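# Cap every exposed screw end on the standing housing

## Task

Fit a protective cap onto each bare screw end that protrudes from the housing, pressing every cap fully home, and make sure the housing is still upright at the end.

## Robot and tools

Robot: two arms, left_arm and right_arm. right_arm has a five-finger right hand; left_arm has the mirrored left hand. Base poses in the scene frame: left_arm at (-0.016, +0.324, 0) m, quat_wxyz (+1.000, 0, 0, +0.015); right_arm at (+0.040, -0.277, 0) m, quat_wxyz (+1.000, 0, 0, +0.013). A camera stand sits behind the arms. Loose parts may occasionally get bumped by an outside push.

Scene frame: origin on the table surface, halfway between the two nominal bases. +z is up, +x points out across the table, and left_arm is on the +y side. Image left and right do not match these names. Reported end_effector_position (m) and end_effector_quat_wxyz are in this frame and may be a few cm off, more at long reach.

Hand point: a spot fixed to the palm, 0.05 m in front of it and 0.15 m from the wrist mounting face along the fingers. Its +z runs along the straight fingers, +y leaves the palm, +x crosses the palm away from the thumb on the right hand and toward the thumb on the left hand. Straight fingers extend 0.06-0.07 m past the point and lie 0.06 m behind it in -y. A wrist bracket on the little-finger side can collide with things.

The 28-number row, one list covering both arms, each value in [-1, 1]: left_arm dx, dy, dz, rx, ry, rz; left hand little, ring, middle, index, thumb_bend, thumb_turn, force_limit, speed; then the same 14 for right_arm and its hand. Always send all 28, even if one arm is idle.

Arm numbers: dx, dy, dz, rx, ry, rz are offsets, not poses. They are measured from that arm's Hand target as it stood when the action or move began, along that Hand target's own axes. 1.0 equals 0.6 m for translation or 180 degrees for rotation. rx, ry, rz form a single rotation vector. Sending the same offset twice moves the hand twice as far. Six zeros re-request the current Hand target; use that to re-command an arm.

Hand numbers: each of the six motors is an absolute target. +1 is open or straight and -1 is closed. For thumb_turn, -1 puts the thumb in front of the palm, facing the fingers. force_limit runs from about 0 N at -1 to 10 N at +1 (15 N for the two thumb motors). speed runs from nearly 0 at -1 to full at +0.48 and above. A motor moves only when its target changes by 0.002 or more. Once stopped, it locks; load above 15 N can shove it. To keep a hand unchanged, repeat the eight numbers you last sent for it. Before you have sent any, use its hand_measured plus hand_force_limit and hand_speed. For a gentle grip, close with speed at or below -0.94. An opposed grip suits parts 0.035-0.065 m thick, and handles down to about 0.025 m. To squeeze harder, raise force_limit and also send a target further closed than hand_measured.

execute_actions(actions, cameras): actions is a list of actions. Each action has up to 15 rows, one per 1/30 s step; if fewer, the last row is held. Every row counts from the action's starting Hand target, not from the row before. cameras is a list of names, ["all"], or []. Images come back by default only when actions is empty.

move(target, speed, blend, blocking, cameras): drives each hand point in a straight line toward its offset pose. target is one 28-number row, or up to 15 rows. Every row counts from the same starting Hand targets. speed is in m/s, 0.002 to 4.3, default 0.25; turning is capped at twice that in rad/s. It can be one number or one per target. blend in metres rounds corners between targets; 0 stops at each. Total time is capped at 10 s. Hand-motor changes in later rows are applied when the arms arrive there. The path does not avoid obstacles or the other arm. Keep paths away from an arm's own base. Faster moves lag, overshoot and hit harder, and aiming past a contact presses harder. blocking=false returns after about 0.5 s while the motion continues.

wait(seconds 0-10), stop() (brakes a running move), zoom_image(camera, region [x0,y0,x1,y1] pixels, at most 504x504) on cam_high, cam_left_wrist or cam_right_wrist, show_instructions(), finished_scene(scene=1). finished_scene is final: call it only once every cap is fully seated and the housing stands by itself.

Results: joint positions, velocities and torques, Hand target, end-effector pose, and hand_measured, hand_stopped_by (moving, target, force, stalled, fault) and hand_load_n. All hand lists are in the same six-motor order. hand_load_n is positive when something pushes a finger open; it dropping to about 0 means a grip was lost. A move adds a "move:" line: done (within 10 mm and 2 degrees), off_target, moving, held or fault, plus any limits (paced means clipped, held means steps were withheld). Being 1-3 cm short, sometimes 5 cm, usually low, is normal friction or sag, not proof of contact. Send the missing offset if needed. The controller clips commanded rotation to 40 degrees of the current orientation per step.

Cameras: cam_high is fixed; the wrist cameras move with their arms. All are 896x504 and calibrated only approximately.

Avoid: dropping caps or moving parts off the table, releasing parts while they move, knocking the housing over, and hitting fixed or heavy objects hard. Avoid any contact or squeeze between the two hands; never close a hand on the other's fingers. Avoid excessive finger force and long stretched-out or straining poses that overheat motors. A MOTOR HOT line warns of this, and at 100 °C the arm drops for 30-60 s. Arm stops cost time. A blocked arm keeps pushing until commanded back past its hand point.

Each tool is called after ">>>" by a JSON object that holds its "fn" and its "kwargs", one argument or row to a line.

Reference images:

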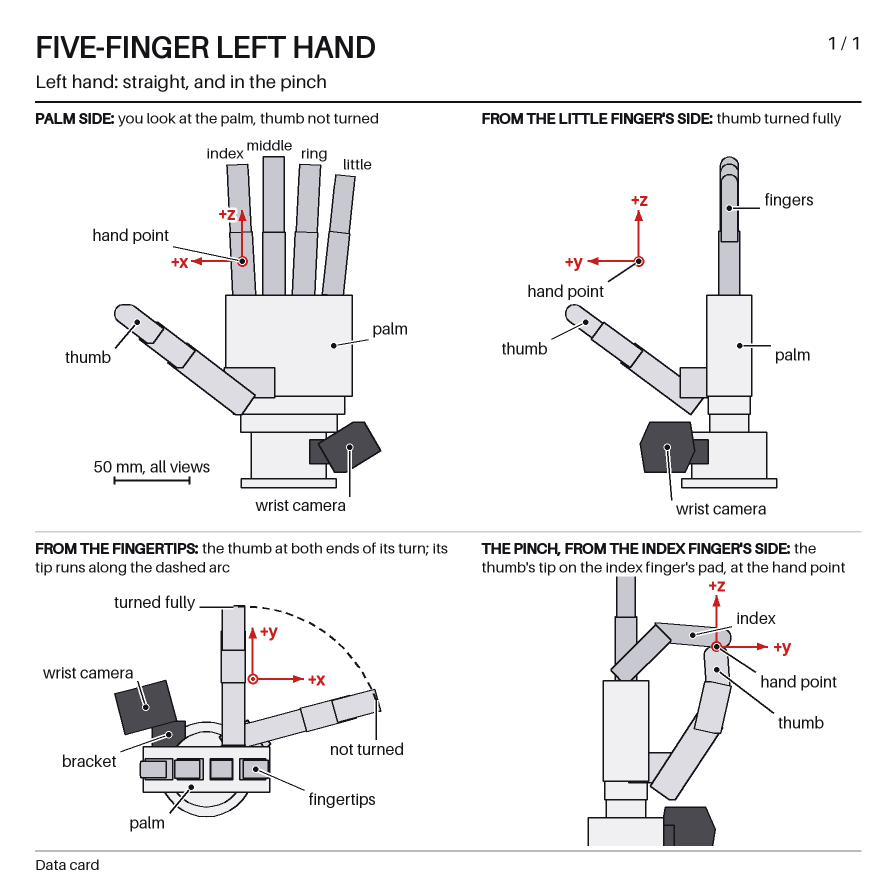

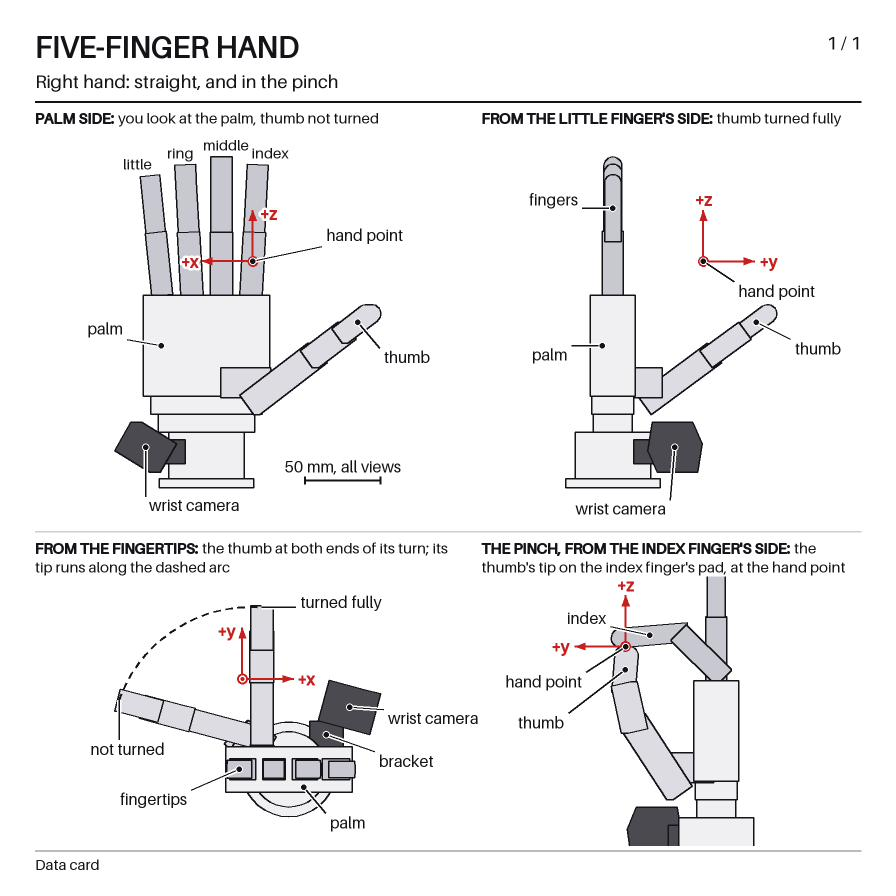

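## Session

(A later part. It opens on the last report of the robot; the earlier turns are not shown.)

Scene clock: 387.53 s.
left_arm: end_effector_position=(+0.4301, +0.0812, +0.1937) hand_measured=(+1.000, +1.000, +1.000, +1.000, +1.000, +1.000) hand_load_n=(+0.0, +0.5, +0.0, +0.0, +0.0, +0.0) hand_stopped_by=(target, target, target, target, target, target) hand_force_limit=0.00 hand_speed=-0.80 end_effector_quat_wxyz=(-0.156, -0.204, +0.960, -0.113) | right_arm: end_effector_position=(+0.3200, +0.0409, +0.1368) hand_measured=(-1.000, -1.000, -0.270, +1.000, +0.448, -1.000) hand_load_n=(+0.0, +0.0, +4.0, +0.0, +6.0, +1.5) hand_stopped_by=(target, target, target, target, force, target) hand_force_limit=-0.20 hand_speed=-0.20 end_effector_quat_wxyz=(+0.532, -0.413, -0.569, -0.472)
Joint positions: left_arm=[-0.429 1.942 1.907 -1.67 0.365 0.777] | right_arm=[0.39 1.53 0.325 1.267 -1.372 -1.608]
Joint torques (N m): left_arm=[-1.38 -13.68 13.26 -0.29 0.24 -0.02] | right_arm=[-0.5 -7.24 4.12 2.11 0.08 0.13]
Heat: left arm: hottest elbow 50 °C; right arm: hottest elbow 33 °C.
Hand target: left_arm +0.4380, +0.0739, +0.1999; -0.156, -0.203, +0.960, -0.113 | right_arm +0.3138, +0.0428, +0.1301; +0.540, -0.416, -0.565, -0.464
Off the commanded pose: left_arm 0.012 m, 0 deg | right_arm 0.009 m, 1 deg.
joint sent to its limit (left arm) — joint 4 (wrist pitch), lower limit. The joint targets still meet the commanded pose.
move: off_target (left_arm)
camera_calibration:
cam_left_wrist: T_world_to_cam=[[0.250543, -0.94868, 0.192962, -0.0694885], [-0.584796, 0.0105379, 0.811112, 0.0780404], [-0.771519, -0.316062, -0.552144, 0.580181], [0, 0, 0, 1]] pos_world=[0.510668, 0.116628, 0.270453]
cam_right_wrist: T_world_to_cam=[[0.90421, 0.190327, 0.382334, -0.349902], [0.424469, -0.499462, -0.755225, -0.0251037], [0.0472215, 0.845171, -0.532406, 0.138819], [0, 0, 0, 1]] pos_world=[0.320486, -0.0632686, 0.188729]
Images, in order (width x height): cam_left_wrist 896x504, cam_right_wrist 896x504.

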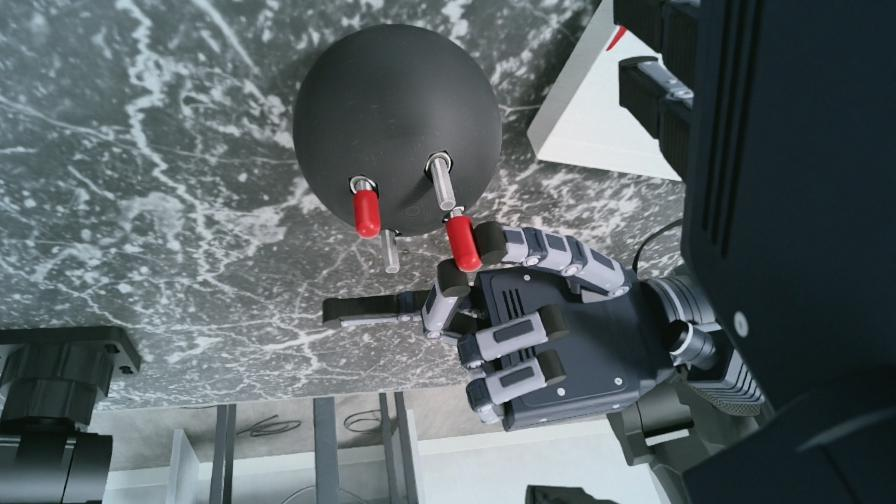

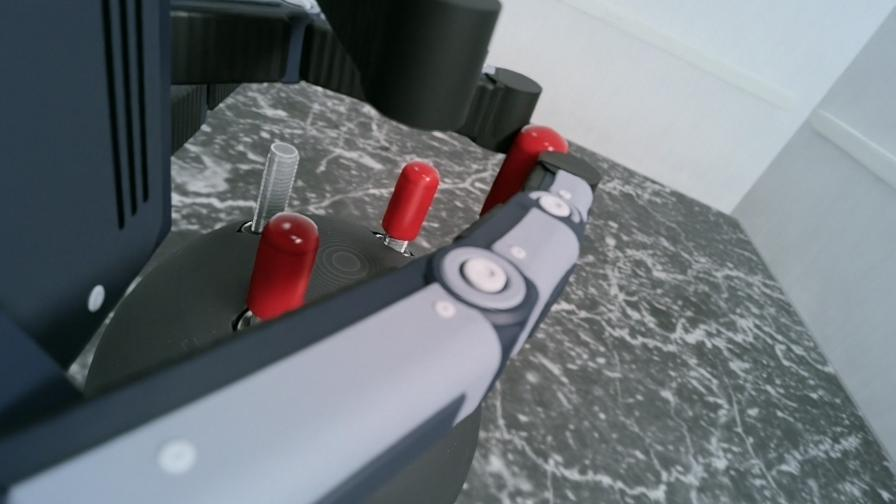

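>>> {"fn": "move", "kwargs": {
  "target": [0,0,0,0,0,0,1,1,1,1,1,1,0,-0.8,-0.0095,-0.0073,0.0035,0,0,0,-1,-1,-0.27,1,0.35,-1,-0.2,-0.2],
  "speed": 0.04,
  "cameras": ["cam_left_wrist","cam_right_wrist"]
}}

>>> {"fn": "zoom_image", "kwargs": {
  "camera": "cam_left_wrist",
  "region": [380, 160, 520, 260]
}}

Scene clock: 406.67 s.
left_arm: end_effector_position=(+0.4301, +0.0812, +0.1937) hand_measured=(+1.000, +1.000, +1.000, +1.000, +1.000, +1.000) hand_load_n=(+0.0, +0.0, +0.5, +0.0, +0.0, +0.0) hand_stopped_by=(target, target, target, target, target, target) hand_force_limit=0.00 hand_speed=-0.80 end_effector_quat_wxyz=(-0.156, -0.204, +0.960, -0.113) | right_arm: end_effector_position=(+0.3158, +0.0421, +0.1306) hand_measured=(-1.000, -1.000, -0.270, +1.000, +0.448, -1.000) hand_load_n=(+0.0, +0.0, +4.0, +0.0, +6.0, +1.5) hand_stopped_by=(target, target, target, target, force, target) hand_force_limit=-0.20 hand_speed=-0.20 end_effector_quat_wxyz=(+0.533, -0.413, -0.568, -0.473)
Joint positions: left_arm=[-0.429 1.942 1.907 -1.67 0.365 0.777] | right_arm=[0.4 1.56 0.314 1.315 -1.362 -1.601]
Joint torques (N m): left_arm=[-1.55 -13.33 13.33 -0.51 0.22 0.02] | right_arm=[-0.56 -7.65 3.84 2.14 0.1 0.12]
Motor temperatures (°C): left_arm=[29 31 50 26 24 25] | right_arm=[29 28 32 25 25 21]
Heat: left arm: hottest elbow 50 °C; right arm: hottest elbow 32 °C.
Hand target: left_arm +0.4380, +0.0739, +0.1999; -0.156, -0.203, +0.960, -0.113 | right_arm +0.3093, +0.0441, +0.1241; +0.540, -0.416, -0.565, -0.464
Off the commanded pose: left_arm 0.012 m, 0 deg | right_arm 0.009 m, 1 deg.
joint sent to its limit (left arm) — joint 4 (wrist pitch), lower limit. The joint targets still meet the commanded pose.
move: off_target (left_arm)
camera_calibration:
cam_left_wrist: T_world_to_cam=[[0.250543, -0.94868, 0.192962, -0.0694885], [-0.584796, 0.0105379, 0.811112, 0.0780404], [-0.771519, -0.316062, -0.552144, 0.580181], [0, 0, 0, 1]] pos_world=[0.510668, 0.116628, 0.270453]
cam_right_wrist: T_world_to_cam=[[0.904498, 0.189381, 0.382123, -0.343977], [0.423867, -0.498186, -0.756404, -0.0271212], [0.0471199, 0.846135, -0.530881, 0.134493], [0, 0, 0, 1]] pos_world=[0.316285, -0.0621681, 0.182327]
Images, in order (width x height): cam_left_wrist 896x504, cam_right_wrist 896x504.

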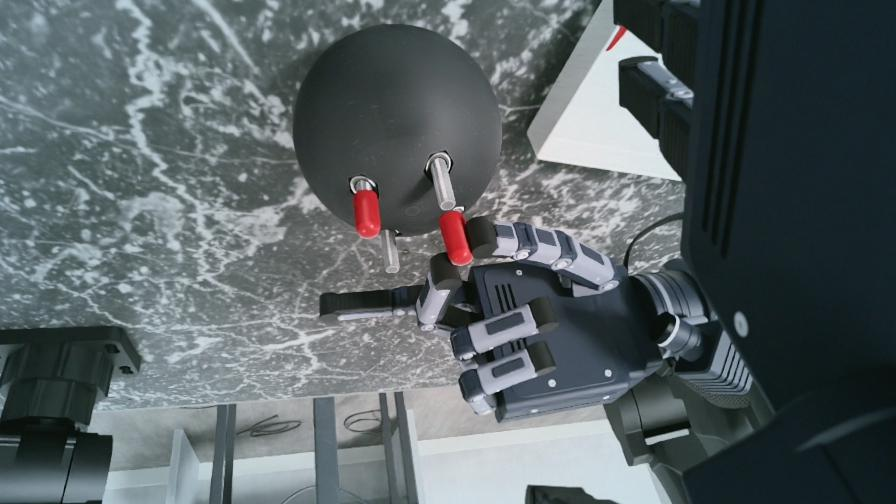

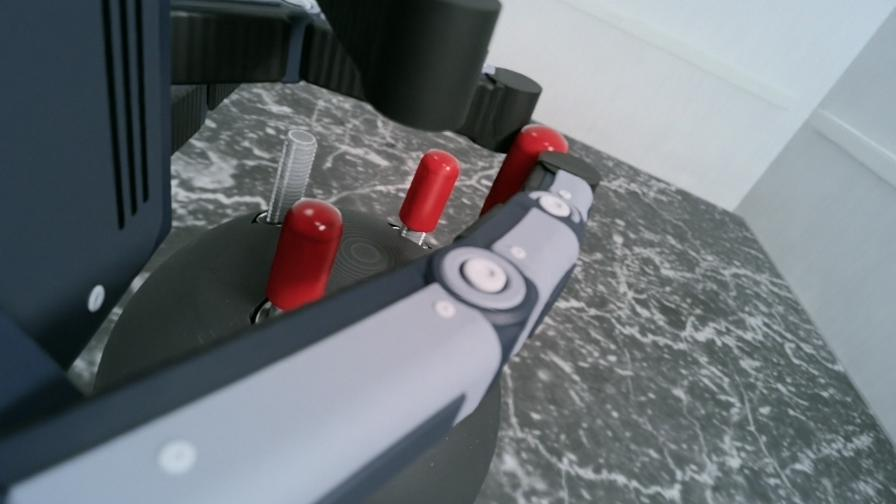

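Scaled by 3.600.

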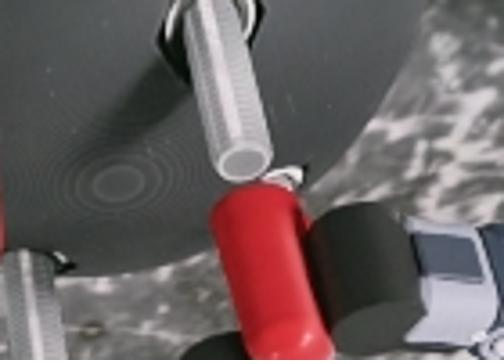

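>>> {"fn": "zoom_image", "kwargs": {
  "camera": "cam_right_wrist",
  "region": [250, 100, 480, 310]
}}

>>> {"fn": "zoom_image", "kwargs": {
  "camera": "cam_right_wrist",
  "region": [470, 100, 620, 230]
}}

Scaled by 2.191.

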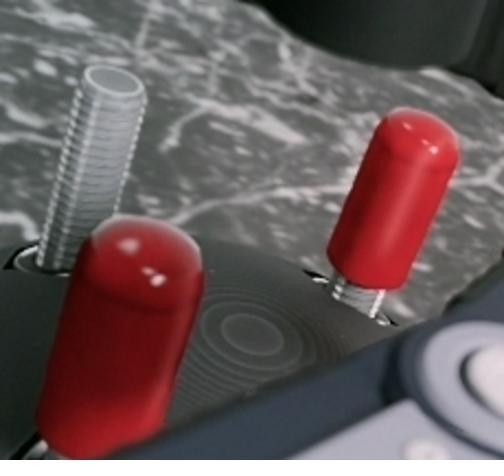

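Scaled by 3.360.

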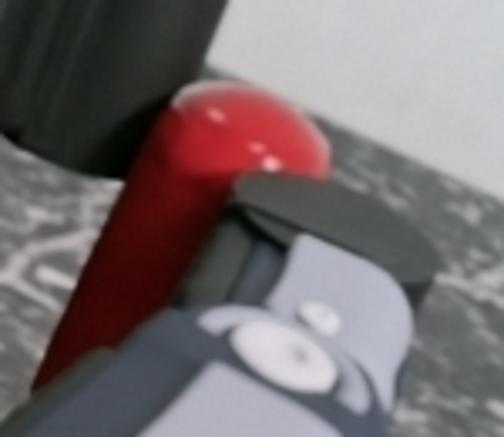

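>>> {"fn": "move", "kwargs": {
  "target": [0,0,0,0,0,0,1,1,1,1,1,1,0,-0.8,-0.0065,-0.0025,0.0003,0,0,0,-1,-1,-0.27,1,0.35,-1,-0.2,-0.2],
  "speed": 0.04,
  "cameras": ["cam_left_wrist","cam_right_wrist"]
}}

>>> {"fn": "zoom_image", "kwargs": {
  "camera": "cam_left_wrist",
  "region": [380, 160, 520, 260]
}}

Scene clock: 409.97 s.
left_arm: end_effector_position=(+0.4301, +0.0812, +0.1937) hand_measured=(+1.000, +1.000, +1.000, +1.000, +1.000, +1.000) hand_load_n=(+0.0, +0.0, +0.0, +0.0, +0.0, +0.0) hand_stopped_by=(target, target, target, target, target, target) hand_force_limit=0.00 hand_speed=-0.80 end_effector_quat_wxyz=(-0.156, -0.204, +0.960, -0.113) | right_arm: end_effector_position=(+0.3145, +0.0420, +0.1263) hand_measured=(-1.000, -1.000, -0.270, +1.000, +0.448, -1.000) hand_load_n=(+0.0, +0.0, +4.0, +0.0, +6.5, +1.5) hand_stopped_by=(target, target, target, target, force, target) hand_force_limit=-0.20 hand_speed=-0.20 end_effector_quat_wxyz=(+0.533, -0.413, -0.568, -0.472)
Joint positions: left_arm=[-0.429 1.942 1.907 -1.67 0.365 0.777] | right_arm=[0.402 1.581 0.309 1.34 -1.36 -1.6]
Joint torques (N m): left_arm=[-1.2 -13.74 13.3 -0.64 0.24 0.03] | right_arm=[-0.56 -7.47 3.69 2.11 0.1 0.11]
Heat: left arm: hottest elbow 50 °C; right arm: hottest elbow 32 °C.
Hand target: left_arm +0.4380, +0.0739, +0.1999; -0.156, -0.203, +0.960, -0.113 | right_arm +0.3081, +0.0440, +0.1200; +0.540, -0.416, -0.565, -0.464
Off the commanded pose: left_arm 0.012 m, 0 deg | right_arm 0.009 m, 1 deg.
joint sent to its limit (left arm) — joint 4 (wrist pitch), lower limit. The joint targets still meet the commanded pose.
move: off_target (left_arm)
camera_calibration:
cam_left_wrist: T_world_to_cam=[[0.250543, -0.94868, 0.192962, -0.0694885], [-0.584796, 0.0105379, 0.811112, 0.0780404], [-0.771519, -0.316062, -0.552144, 0.580181], [0, 0, 0, 1]] pos_world=[0.510668, 0.116628, 0.270453]
cam_right_wrist: T_world_to_cam=[[0.904798, 0.189435, 0.381386, -0.3411], [0.423281, -0.49813, -0.756769, -0.0296184], [0.0466215, 0.846157, -0.530891, 0.132518], [0, 0, 0, 1]] pos_world=[0.314986, -0.0622683, 0.178029]
Images, in order (width x height): cam_left_wrist 896x504, cam_right_wrist 896x504.

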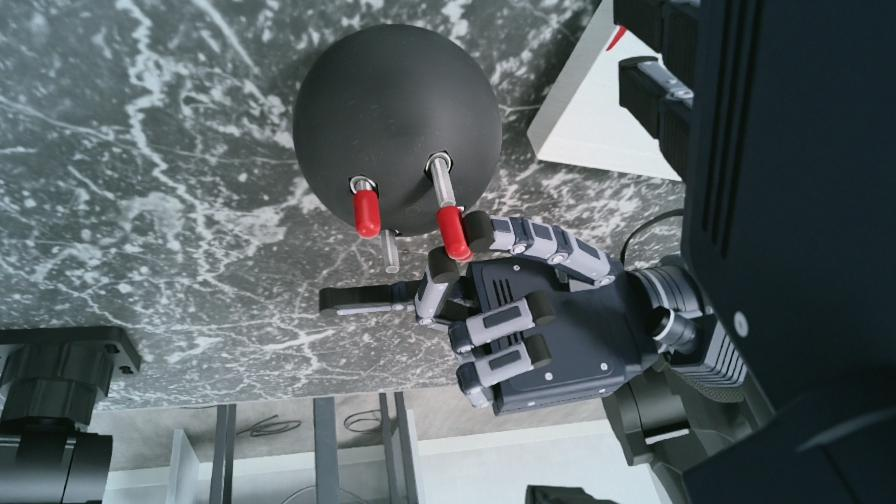

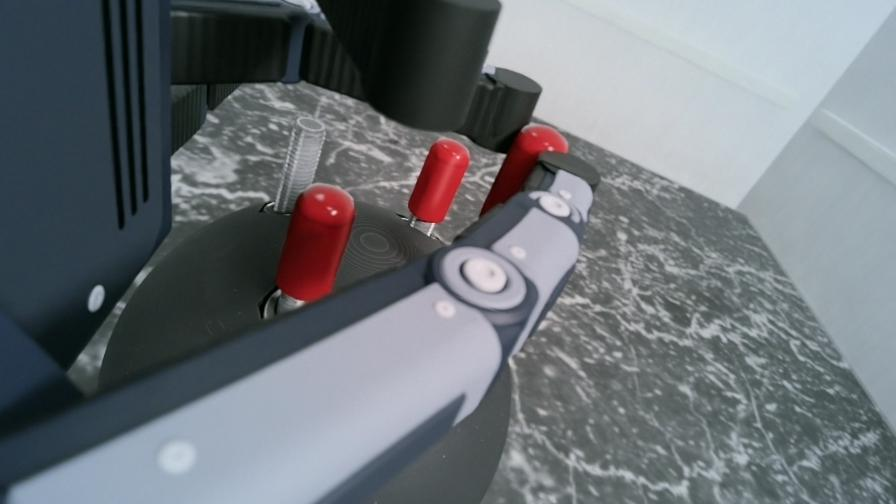

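Scaled by 3.600.

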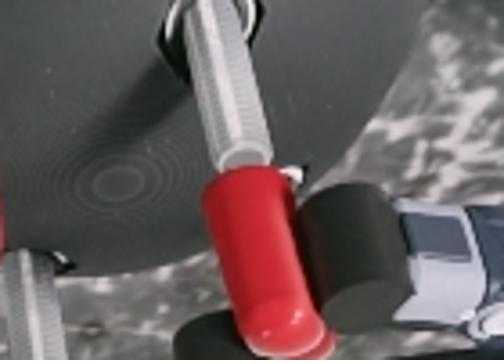

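>>> {"fn": "zoom_image", "kwargs": {
  "camera": "cam_left_wrist",
  "region": [425, 185, 481, 265]
}}

Scaled by 6.300.

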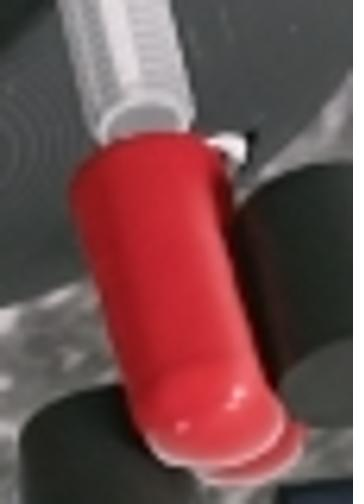

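>>> {"fn": "move", "kwargs": {
  "target": [0,0,0,0,0,0,1,1,1,1,1,1,0,-0.8,-0.0042,-0.0003,0,0,0,0,-1,-1,-0.27,1,0.35,-1,-0.2,-0.2],
  "speed": 0.03,
  "cameras": ["cam_left_wrist"]
}}

>>> {"fn": "zoom_image", "kwargs": {
  "camera": "cam_left_wrist",
  "region": [425, 185, 481, 265]
}}

Scene clock: 413.83 s.
left_arm: end_effector_position=(+0.4301, +0.0812, +0.1937) hand_measured=(+1.000, +1.000, +1.000, +1.000, +1.000, +1.000) hand_load_n=(+0.0, +0.0, +0.0, +0.0, +0.0, +0.0) hand_stopped_by=(target, target, target, target, target, target) hand_force_limit=0.00 hand_speed=-0.80 end_effector_quat_wxyz=(-0.156, -0.204, +0.960, -0.113) | right_arm: end_effector_position=(+0.3148, +0.0420, +0.1239) hand_measured=(-1.000, -1.000, -0.270, +1.000, +0.448, -1.000) hand_load_n=(+0.0, +0.0, +4.0, +0.0, +6.0, +1.5) hand_stopped_by=(target, target, target, target, force, target) hand_force_limit=-0.20 hand_speed=-0.20 end_effector_quat_wxyz=(+0.533, -0.413, -0.568, -0.473)
Joint positions: left_arm=[-0.429 1.942 1.907 -1.67 0.365 0.777] | right_arm=[0.402 1.595 0.309 1.354 -1.36 -1.6]
Joint torques (N m): left_arm=[-0.97 -13.45 13.42 -0.58 0.21 0.01] | right_arm=[-0.79 -7.71 3.51 2.14 0.08 0.1]
Heat: left arm: hottest elbow 50 °C; right arm: hottest elbow 31 °C.
Hand target: left_arm +0.4380, +0.0739, +0.1999; -0.156, -0.203, +0.960, -0.113 | right_arm +0.3082, +0.0440, +0.1175; +0.540, -0.416, -0.565, -0.464
Off the commanded pose: left_arm 0.012 m, 0 deg | right_arm 0.009 m, 1 deg.
joint sent to its limit (left arm) — joint 4 (wrist pitch), lower limit. The joint targets still meet the commanded pose.
move: off_target (left_arm)
camera_calibration:
cam_left_wrist: T_world_to_cam=[[0.250543, -0.94868, 0.192962, -0.0694885], [-0.584796, 0.0105379, 0.811112, 0.0780404], [-0.771519, -0.316062, -0.552144, 0.580181], [0, 0, 0, 1]] pos_world=[0.510668, 0.116628, 0.270453]
Images, in order (width x height): cam_left_wrist 896x504.

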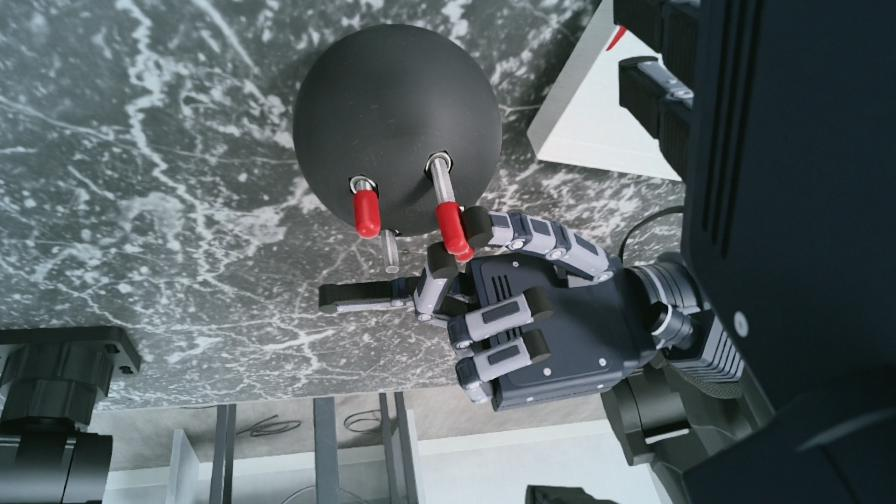

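Scaled by 6.300.

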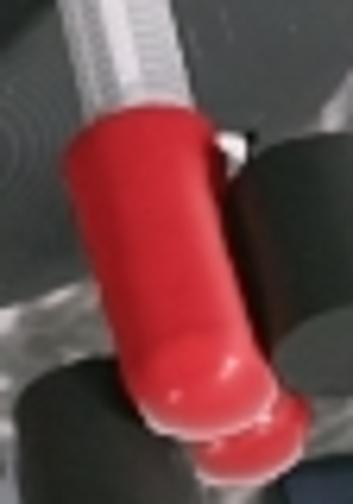

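>>> {"fn": "move", "kwargs": {
  "target": [0,0,0,0,0,0,1,1,1,1,1,1,0,-0.8,-0.0033,-0.0003,0,0,0,0,-1,-1,-0.27,1,0.35,-1,-0.2,-0.2],
  "speed": 0.03,
  "cameras": ["cam_left_wrist","cam_right_wrist"]
}}

>>> {"fn": "zoom_image", "kwargs": {
  "camera": "cam_left_wrist",
  "region": [425, 185, 481, 265]
}}

Scene clock: 415.37 s.
left_arm: end_effector_position=(+0.4301, +0.0812, +0.1937) hand_measured=(+1.000, +1.000, +1.000, +1.000, +1.000, +1.000) hand_load_n=(+0.0, +0.0, +0.0, +0.0, +0.0, +0.0) hand_stopped_by=(target, target, target, target, target, target) hand_force_limit=0.00 hand_speed=-0.80 end_effector_quat_wxyz=(-0.156, -0.204, +0.960, -0.113) | right_arm: end_effector_position=(+0.3148, +0.0421, +0.1218) hand_measured=(-1.000, -1.000, -0.270, +1.000, +0.448, -1.000) hand_load_n=(+0.0, +0.0, +4.0, +0.0, +6.0, +1.5) hand_stopped_by=(target, target, target, target, force, target) hand_force_limit=-0.20 hand_speed=-0.20 end_effector_quat_wxyz=(+0.533, -0.413, -0.568, -0.473)
Joint positions: left_arm=[-0.429 1.942 1.907 -1.67 0.365 0.777] | right_arm=[0.402 1.606 0.309 1.365 -1.36 -1.6]
Joint torques (N m): left_arm=[-0.73 -13.51 13.39 -0.5 0.22 -0.02] | right_arm=[-0.5 -7.36 3.34 2.06 0.09 0.11]
Heat: left arm: hottest elbow 50 °C; right arm: hottest elbow 31 °C.
Hand target: left_arm +0.4380, +0.0739, +0.1999; -0.156, -0.203, +0.960, -0.113 | right_arm +0.3081, +0.0440, +0.1154; +0.540, -0.416, -0.565, -0.464
Off the commanded pose: left_arm 0.012 m, 0 deg | right_arm 0.009 m, 1 deg.
joint sent to its limit (left arm) — joint 4 (wrist pitch), lower limit. The joint targets still meet the commanded pose.
move: off_target (left_arm)
camera_calibration:
cam_left_wrist: T_world_to_cam=[[0.250543, -0.94868, 0.192962, -0.0694885], [-0.584796, 0.0105379, 0.811112, 0.0780404], [-0.771519, -0.316062, -0.552144, 0.580181], [0, 0, 0, 1]] pos_world=[0.510668, 0.116628, 0.270453]
cam_right_wrist: T_world_to_cam=[[0.904914, 0.189002, 0.381326, -0.339727], [0.423001, -0.498189, -0.756887, -0.0329952], [0.0469194, 0.846219, -0.530766, 0.129917], [0, 0, 0, 1]] pos_world=[0.315285, -0.0621673, 0.173529]
Images, in order (width x height): cam_left_wrist 896x504, cam_right_wrist 896x504.

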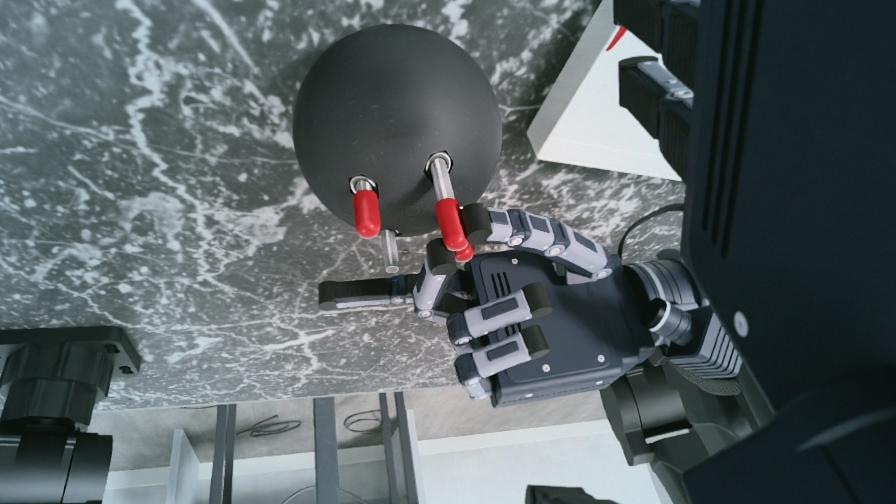

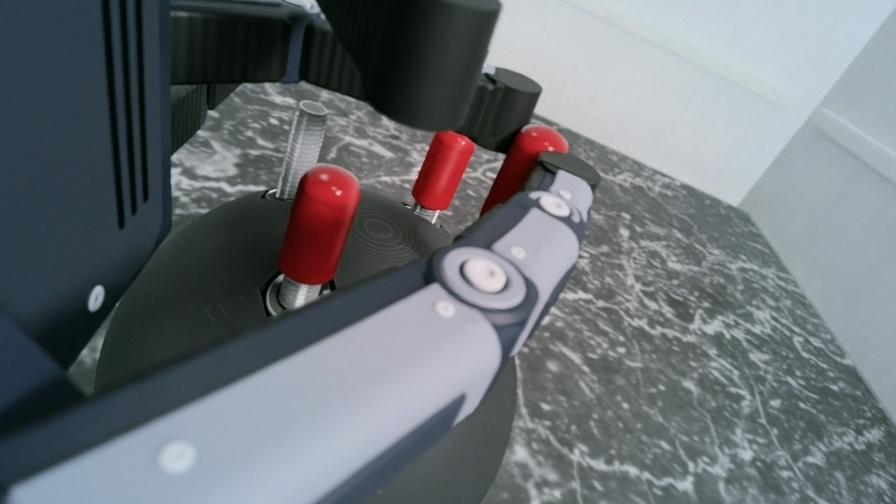

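Scaled by 6.300.

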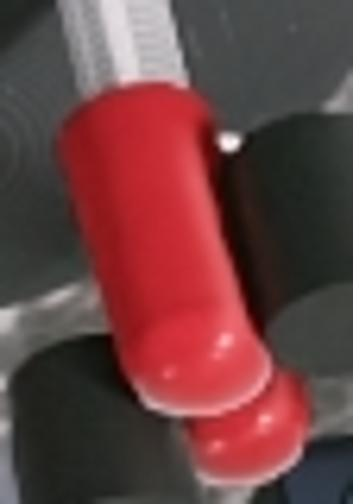

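>>> {"fn": "move", "kwargs": {
  "target": [0,0,0,0,0,0,1,1,1,1,1,1,0,-0.8,-0.0037,-0.0003,0,0,0,0,-1,-1,-0.27,1,0.35,-1,-0.2,-0.2],
  "speed": 0.03,
  "cameras": ["cam_left_wrist","cam_right_wrist"]
}}

>>> {"fn": "zoom_image", "kwargs": {
  "camera": "cam_left_wrist",
  "region": [425, 185, 481, 265]
}}

Scene clock: 417.20 s.
left_arm: end_effector_position=(+0.4301, +0.0812, +0.1937) hand_measured=(+1.000, +1.000, +1.000, +1.000, +1.000, +1.000) hand_load_n=(+0.0, +0.0, +0.0, +0.0, +0.0, +0.0) hand_stopped_by=(target, target, target, target, target, target) hand_force_limit=0.00 hand_speed=-0.80 end_effector_quat_wxyz=(-0.156, -0.204, +0.960, -0.113) | right_arm: end_effector_position=(+0.3150, +0.0421, +0.1202) hand_measured=(-1.000, -1.000, -0.270, +1.000, +0.448, -1.000) hand_load_n=(+0.0, +0.0, +4.0, +0.0, +6.5, +1.0) hand_stopped_by=(target, target, target, target, force, target) hand_force_limit=-0.20 hand_speed=-0.20 end_effector_quat_wxyz=(+0.532, -0.412, -0.568, -0.473)
Joint positions: left_arm=[-0.429 1.942 1.907 -1.67 0.365 0.777] | right_arm=[0.402 1.617 0.309 1.379 -1.36 -1.6]
Joint torques (N m): left_arm=[-1.85 -12.69 13.27 -0.57 0.24 -0.03] | right_arm=[-0.56 -7.36 3.19 1.99 0.09 0.11]
Heat: left arm: hottest elbow 50 °C; right arm: hottest elbow 31 °C.
Hand target: left_arm +0.4380, +0.0739, +0.1999; -0.156, -0.203, +0.960, -0.113 | right_arm +0.3081, +0.0441, +0.1133; +0.540, -0.416, -0.565, -0.464
Off the commanded pose: left_arm 0.012 m, 0 deg | right_arm 0.010 m, 1 deg.
joint sent to its limit (left arm) — joint 4 (wrist pitch), lower limit. The joint targets still meet the commanded pose.
move: off_target (left_arm)
camera_calibration:
cam_left_wrist: T_world_to_cam=[[0.250543, -0.94868, 0.192962, -0.0694885], [-0.584796, 0.0105379, 0.811112, 0.0780404], [-0.771519, -0.316062, -0.552144, 0.580181], [0, 0, 0, 1]] pos_world=[0.510668, 0.116628, 0.270453]
cam_right_wrist: T_world_to_cam=[[0.90411, 0.188656, 0.383398, -0.3392], [0.424593, -0.497473, -0.756466, -0.0348168], [0.0480182, 0.846717, -0.529873, 0.128543], [0, 0, 0, 1]] pos_world=[0.315285, -0.0621675, 0.171822]
Images, in order (width x height): cam_left_wrist 896x504, cam_right_wrist 896x504.

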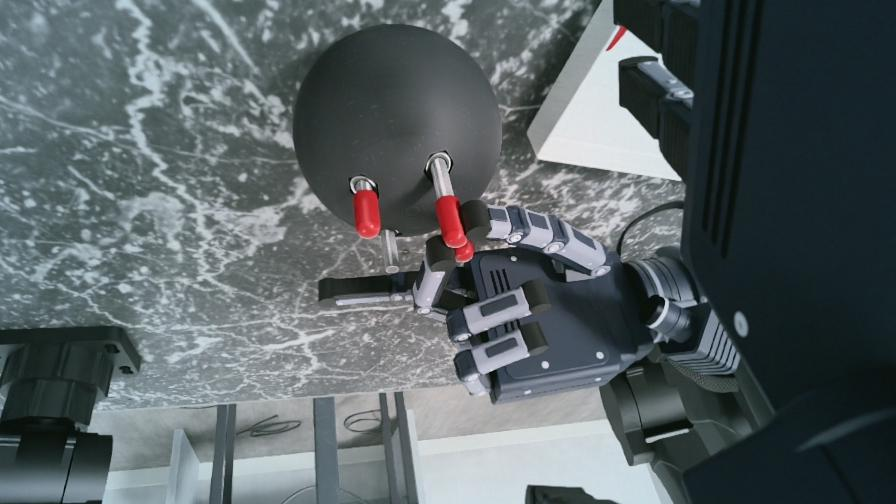

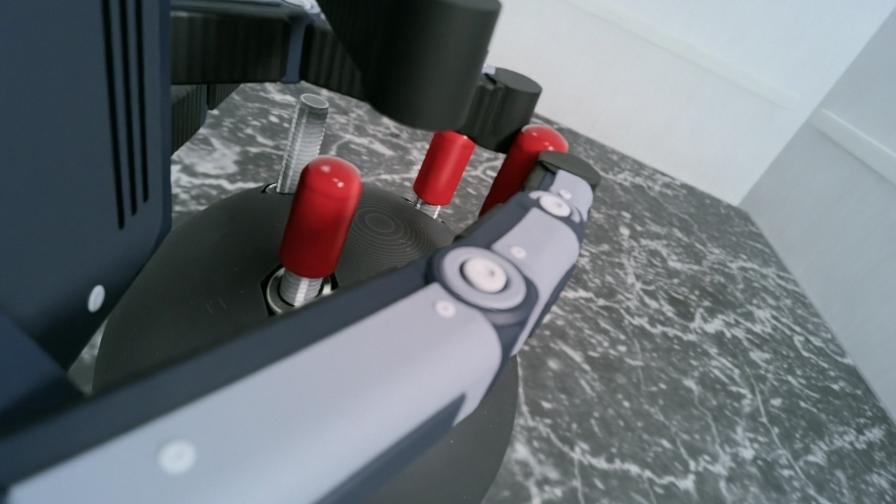

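Scaled by 6.300.

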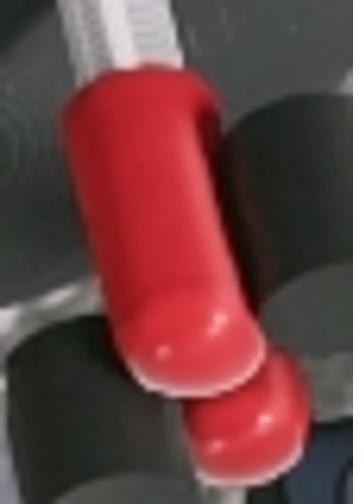

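>>> {"fn": "move", "kwargs": {
  "target": [0,0,0,0,0,0,1,1,1,1,1,1,0,-0.8,-0.005,-0.0004,0,0,0,0,-1,-1,-0.27,1,0.35,-1,-0.2,-0.2],
  "speed": 0.03,
  "cameras": ["cam_left_wrist","cam_right_wrist"]
}}

>>> {"fn": "zoom_image", "kwargs": {
  "camera": "cam_left_wrist",
  "region": [425, 165, 495, 265]
}}

Scene clock: 418.87 s.
left_arm: end_effector_position=(+0.4301, +0.0812, +0.1937) hand_measured=(+1.000, +1.000, +1.000, +1.000, +1.000, +1.000) hand_load_n=(+0.0, +0.0, +0.0, +0.0, +0.0, +0.0) hand_stopped_by=(target, target, target, target, target, target) hand_force_limit=0.00 hand_speed=-0.80 end_effector_quat_wxyz=(-0.156, -0.204, +0.960, -0.113) | right_arm: end_effector_position=(+0.3151, +0.0422, +0.1171) hand_measured=(-1.000, -1.000, -0.270, +1.000, +0.448, -1.000) hand_load_n=(+0.0, +0.0, +4.0, +0.0, +6.5, +1.0) hand_stopped_by=(target, target, target, target, force, target) hand_force_limit=-0.20 hand_speed=-0.20 end_effector_quat_wxyz=(+0.532, -0.413, -0.568, -0.473)
Joint positions: left_arm=[-0.429 1.942 1.907 -1.67 0.365 0.777] | right_arm=[0.402 1.633 0.309 1.395 -1.359 -1.6]
Joint torques (N m): left_arm=[-1.73 -13.57 13.12 -0.53 0.21 0.01] | right_arm=[-0.79 -7.53 3.17 2.09 0.07 0.13]
Heat: left arm: hottest elbow 50 °C; right arm: hottest elbow 31 °C.
Hand target: left_arm +0.4380, +0.0739, +0.1999; -0.156, -0.203, +0.960, -0.113 | right_arm +0.3081, +0.0441, +0.1102; +0.540, -0.416, -0.565, -0.464
Off the commanded pose: left_arm 0.012 m, 0 deg | right_arm 0.010 m, 1 deg.
joint sent to its limit (left arm) — joint 4 (wrist pitch), lower limit. The joint targets still meet the commanded pose.
move: off_target (left_arm)
camera_calibration:
cam_left_wrist: T_world_to_cam=[[0.250543, -0.94868, 0.192962, -0.0694885], [-0.584796, 0.0105379, 0.811112, 0.0780404], [-0.771519, -0.316062, -0.552144, 0.580181], [0, 0, 0, 1]] pos_world=[0.510668, 0.116628, 0.270453]
cam_right_wrist: T_world_to_cam=[[0.904302, 0.1884, 0.383071, -0.338123], [0.424173, -0.4977, -0.756553, -0.0370699], [0.04812, 0.84664, -0.529985, 0.126877], [0, 0, 0, 1]] pos_world=[0.315384, -0.0621666, 0.168723]
Images, in order (width x height): cam_left_wrist 896x504, cam_right_wrist 896x504.

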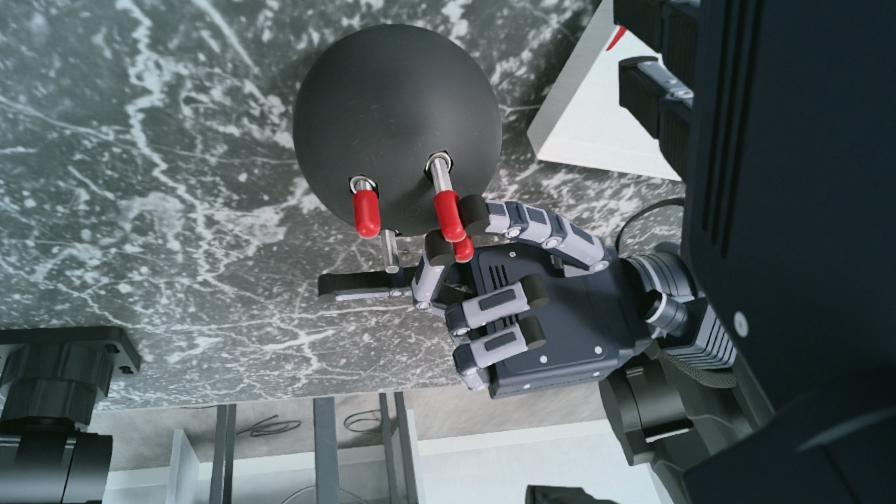

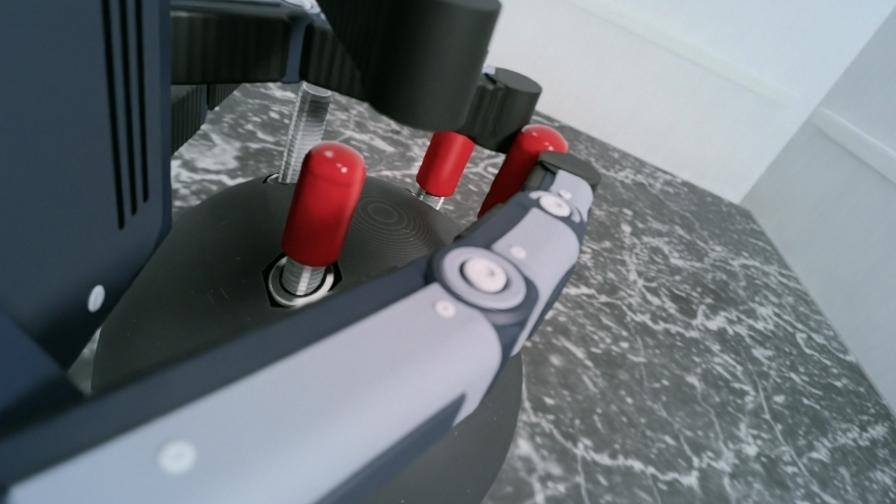

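Scaled by 5.040.

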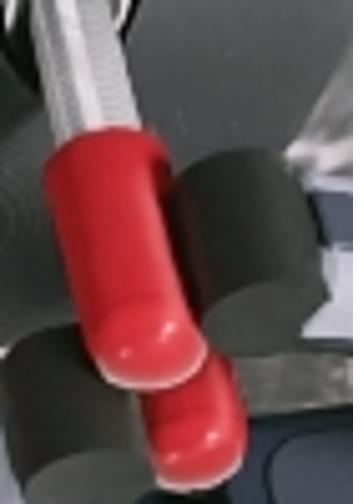

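>>> {"fn": "move", "kwargs": {
  "target": [0,0,0,0,0,0,1,1,1,1,1,1,0,-0.8,-0.0083,-0.0006,-0.0001,0,0,0,-1,-1,-0.27,1,0.35,-1,-0.2,-0.2],
  "speed": 0.03,
  "cameras": ["cam_left_wrist","cam_right_wrist"]
}}

>>> {"fn": "zoom_image", "kwargs": {
  "camera": "cam_left_wrist",
  "region": [425, 145, 495, 245]
}}

Scene clock: 421.03 s.
left_arm: end_effector_position=(+0.4301, +0.0812, +0.1937) hand_measured=(+1.000, +1.000, +1.000, +1.000, +1.000, +1.000) hand_load_n=(+0.0, +0.0, +0.0, +0.0, +0.0, +0.0) hand_stopped_by=(target, target, target, target, target, target) hand_force_limit=0.00 hand_speed=-0.80 end_effector_quat_wxyz=(-0.156, -0.204, +0.960, -0.113) | right_arm: end_effector_position=(+0.3153, +0.0422, +0.1129) hand_measured=(-1.000, -1.000, -0.270, +1.000, +0.448, -1.000) hand_load_n=(+0.0, +0.0, +4.0, +0.0, +6.5, +1.0) hand_stopped_by=(target, target, target, target, force, target) hand_force_limit=-0.20 hand_speed=-0.20 end_effector_quat_wxyz=(+0.532, -0.412, -0.568, -0.474)
Joint positions: left_arm=[-0.429 1.942 1.907 -1.67 0.365 0.777] | right_arm=[0.402 1.658 0.309 1.423 -1.359 -1.6]
Joint torques (N m): left_arm=[-1.2 -13.45 13.34 -0.54 0.23 0.01] | right_arm=[-0.5 -7.53 2.95 1.92 0.06 0.11]
Heat: left arm: hottest elbow 50 °C; right arm: hottest elbow 31 °C.
Hand target: left_arm +0.4380, +0.0739, +0.1999; -0.156, -0.203, +0.960, -0.113 | right_arm +0.3081, +0.0441, +0.1052; +0.540, -0.416, -0.565, -0.464
Off the commanded pose: left_arm 0.012 m, 0 deg | right_arm 0.011 m, 2 deg.
joint sent to its limit (left arm) — joint 4 (wrist pitch), lower limit. The joint targets still meet the commanded pose.
move: off_target (left_arm, right_arm)
camera_calibration:
cam_left_wrist: T_world_to_cam=[[0.250543, -0.94868, 0.192962, -0.0694885], [-0.584796, 0.0105379, 0.811112, 0.0780404], [-0.771519, -0.316062, -0.552144, 0.580181], [0, 0, 0, 1]] pos_world=[0.510668, 0.116628, 0.270453]
cam_right_wrist: T_world_to_cam=[[0.903534, 0.187183, 0.385472, -0.33679], [0.425576, -0.497178, -0.756108, -0.0408531], [0.0501175, 0.847217, -0.528878, 0.123811], [0, 0, 0, 1]] pos_world=[0.315482, -0.0621646, 0.164415]
Images, in order (width x height): cam_left_wrist 896x504, cam_right_wrist 896x504.

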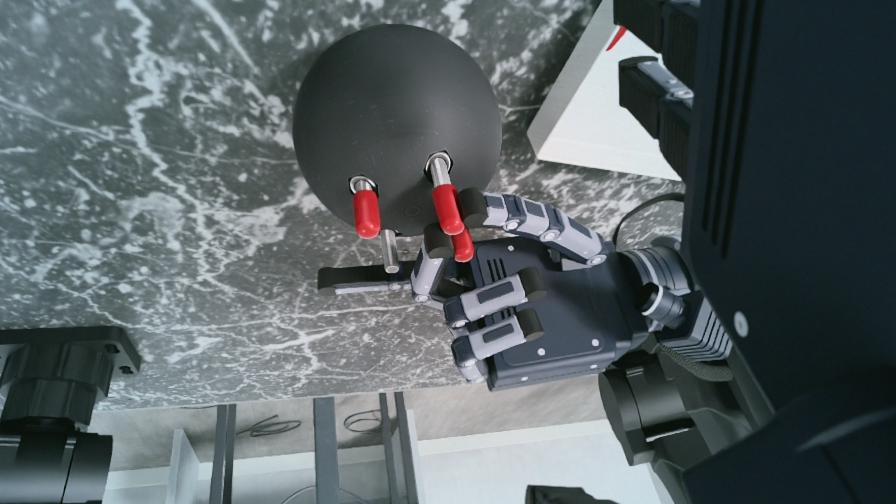

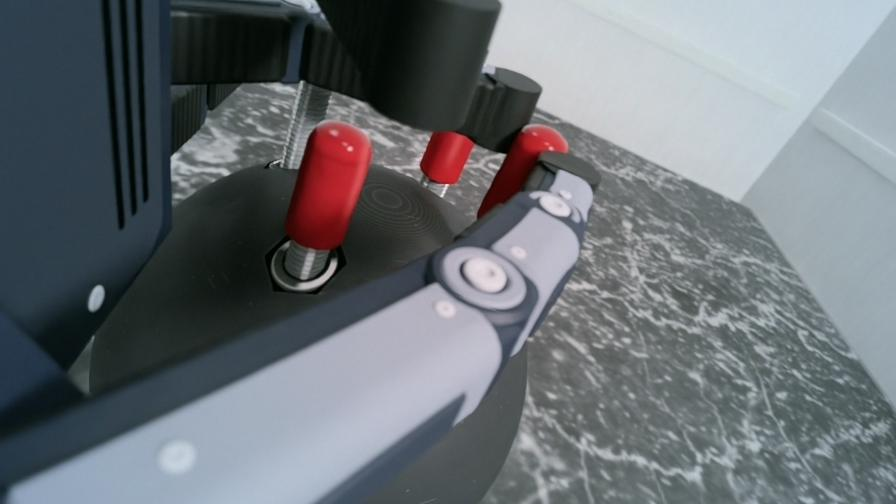

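Scaled by 5.040.

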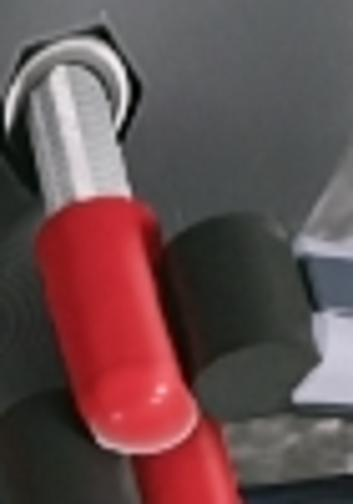

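>>> {"fn": "move", "kwargs": {
  "target": [0,0,0,0,0,0,1,1,1,1,1,1,0,-0.8,-0.0083,-0.0006,-0.0001,0,0,0,-1,-1,-0.27,1,0.35,-1,-0.2,-0.2],
  "speed": 0.03,
  "cameras": ["cam_left_wrist"]
}}

>>> {"fn": "zoom_image", "kwargs": {
  "camera": "cam_left_wrist",
  "region": [425, 145, 495, 245]
}}

Scene clock: 422.73 s.
left_arm: end_effector_position=(+0.4301, +0.0812, +0.1937) hand_measured=(+1.000, +1.000, +1.000, +1.000, +1.000, +1.000) hand_load_n=(+0.0, +0.0, +0.0, +0.0, -0.5, +0.0) hand_stopped_by=(target, target, target, target, target, target) hand_force_limit=0.00 hand_speed=-0.80 end_effector_quat_wxyz=(-0.156, -0.204, +0.960, -0.113) | right_arm: end_effector_position=(+0.3155, +0.0422, +0.1091) hand_measured=(-1.000, -1.000, -0.270, +1.000, +0.448, -1.000) hand_load_n=(+0.0, +0.0, +4.0, +0.0, +7.5, +1.0) hand_stopped_by=(target, target, target, target, force, target) hand_force_limit=-0.20 hand_speed=-0.20 end_effector_quat_wxyz=(+0.531, -0.411, -0.568, -0.476)
Joint positions: left_arm=[-0.429 1.942 1.907 -1.67 0.365 0.777] | right_arm=[0.402 1.683 0.309 1.453 -1.358 -1.6]
Joint torques (N m): left_arm=[-1.44 -13.98 13.24 -0.5 0.24 0] | right_arm=[-0.56 -7.53 2.77 1.92 0.04 0.12]
Heat: left arm: hottest elbow 50 °C; right arm: hottest elbow 31 °C.
Hand target: left_arm +0.4380, +0.0739, +0.1999; -0.156, -0.203, +0.960, -0.113 | right_arm +0.3081, +0.0441, +0.1003; +0.540, -0.416, -0.565, -0.464
Off the commanded pose: left_arm 0.012 m, 0 deg | right_arm 0.012 m, 2 deg.
joint sent to its limit (left arm) — joint 4 (wrist pitch), lower limit. The joint targets still meet the commanded pose.
move: off_target (left_arm, right_arm)
camera_calibration:
cam_left_wrist: T_world_to_cam=[[0.250543, -0.94868, 0.192962, -0.0694885], [-0.584796, 0.0105379, 0.811112, 0.0780404], [-0.771519, -0.316062, -0.552144, 0.580181], [0, 0, 0, 1]] pos_world=[0.510668, 0.116628, 0.270453]
Images, in order (width x height): cam_left_wrist 896x504.

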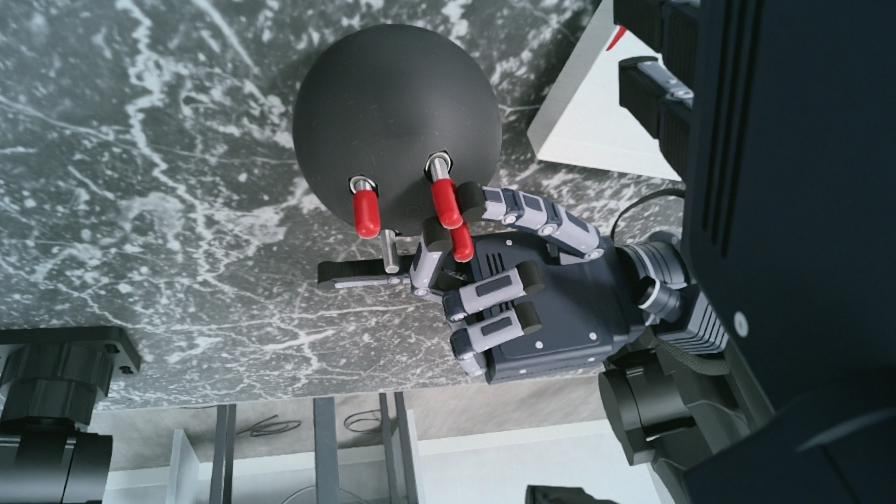

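Scaled by 5.040.

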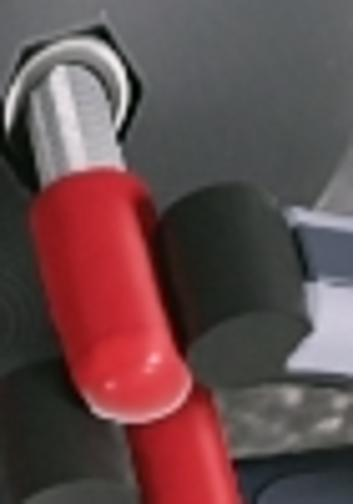

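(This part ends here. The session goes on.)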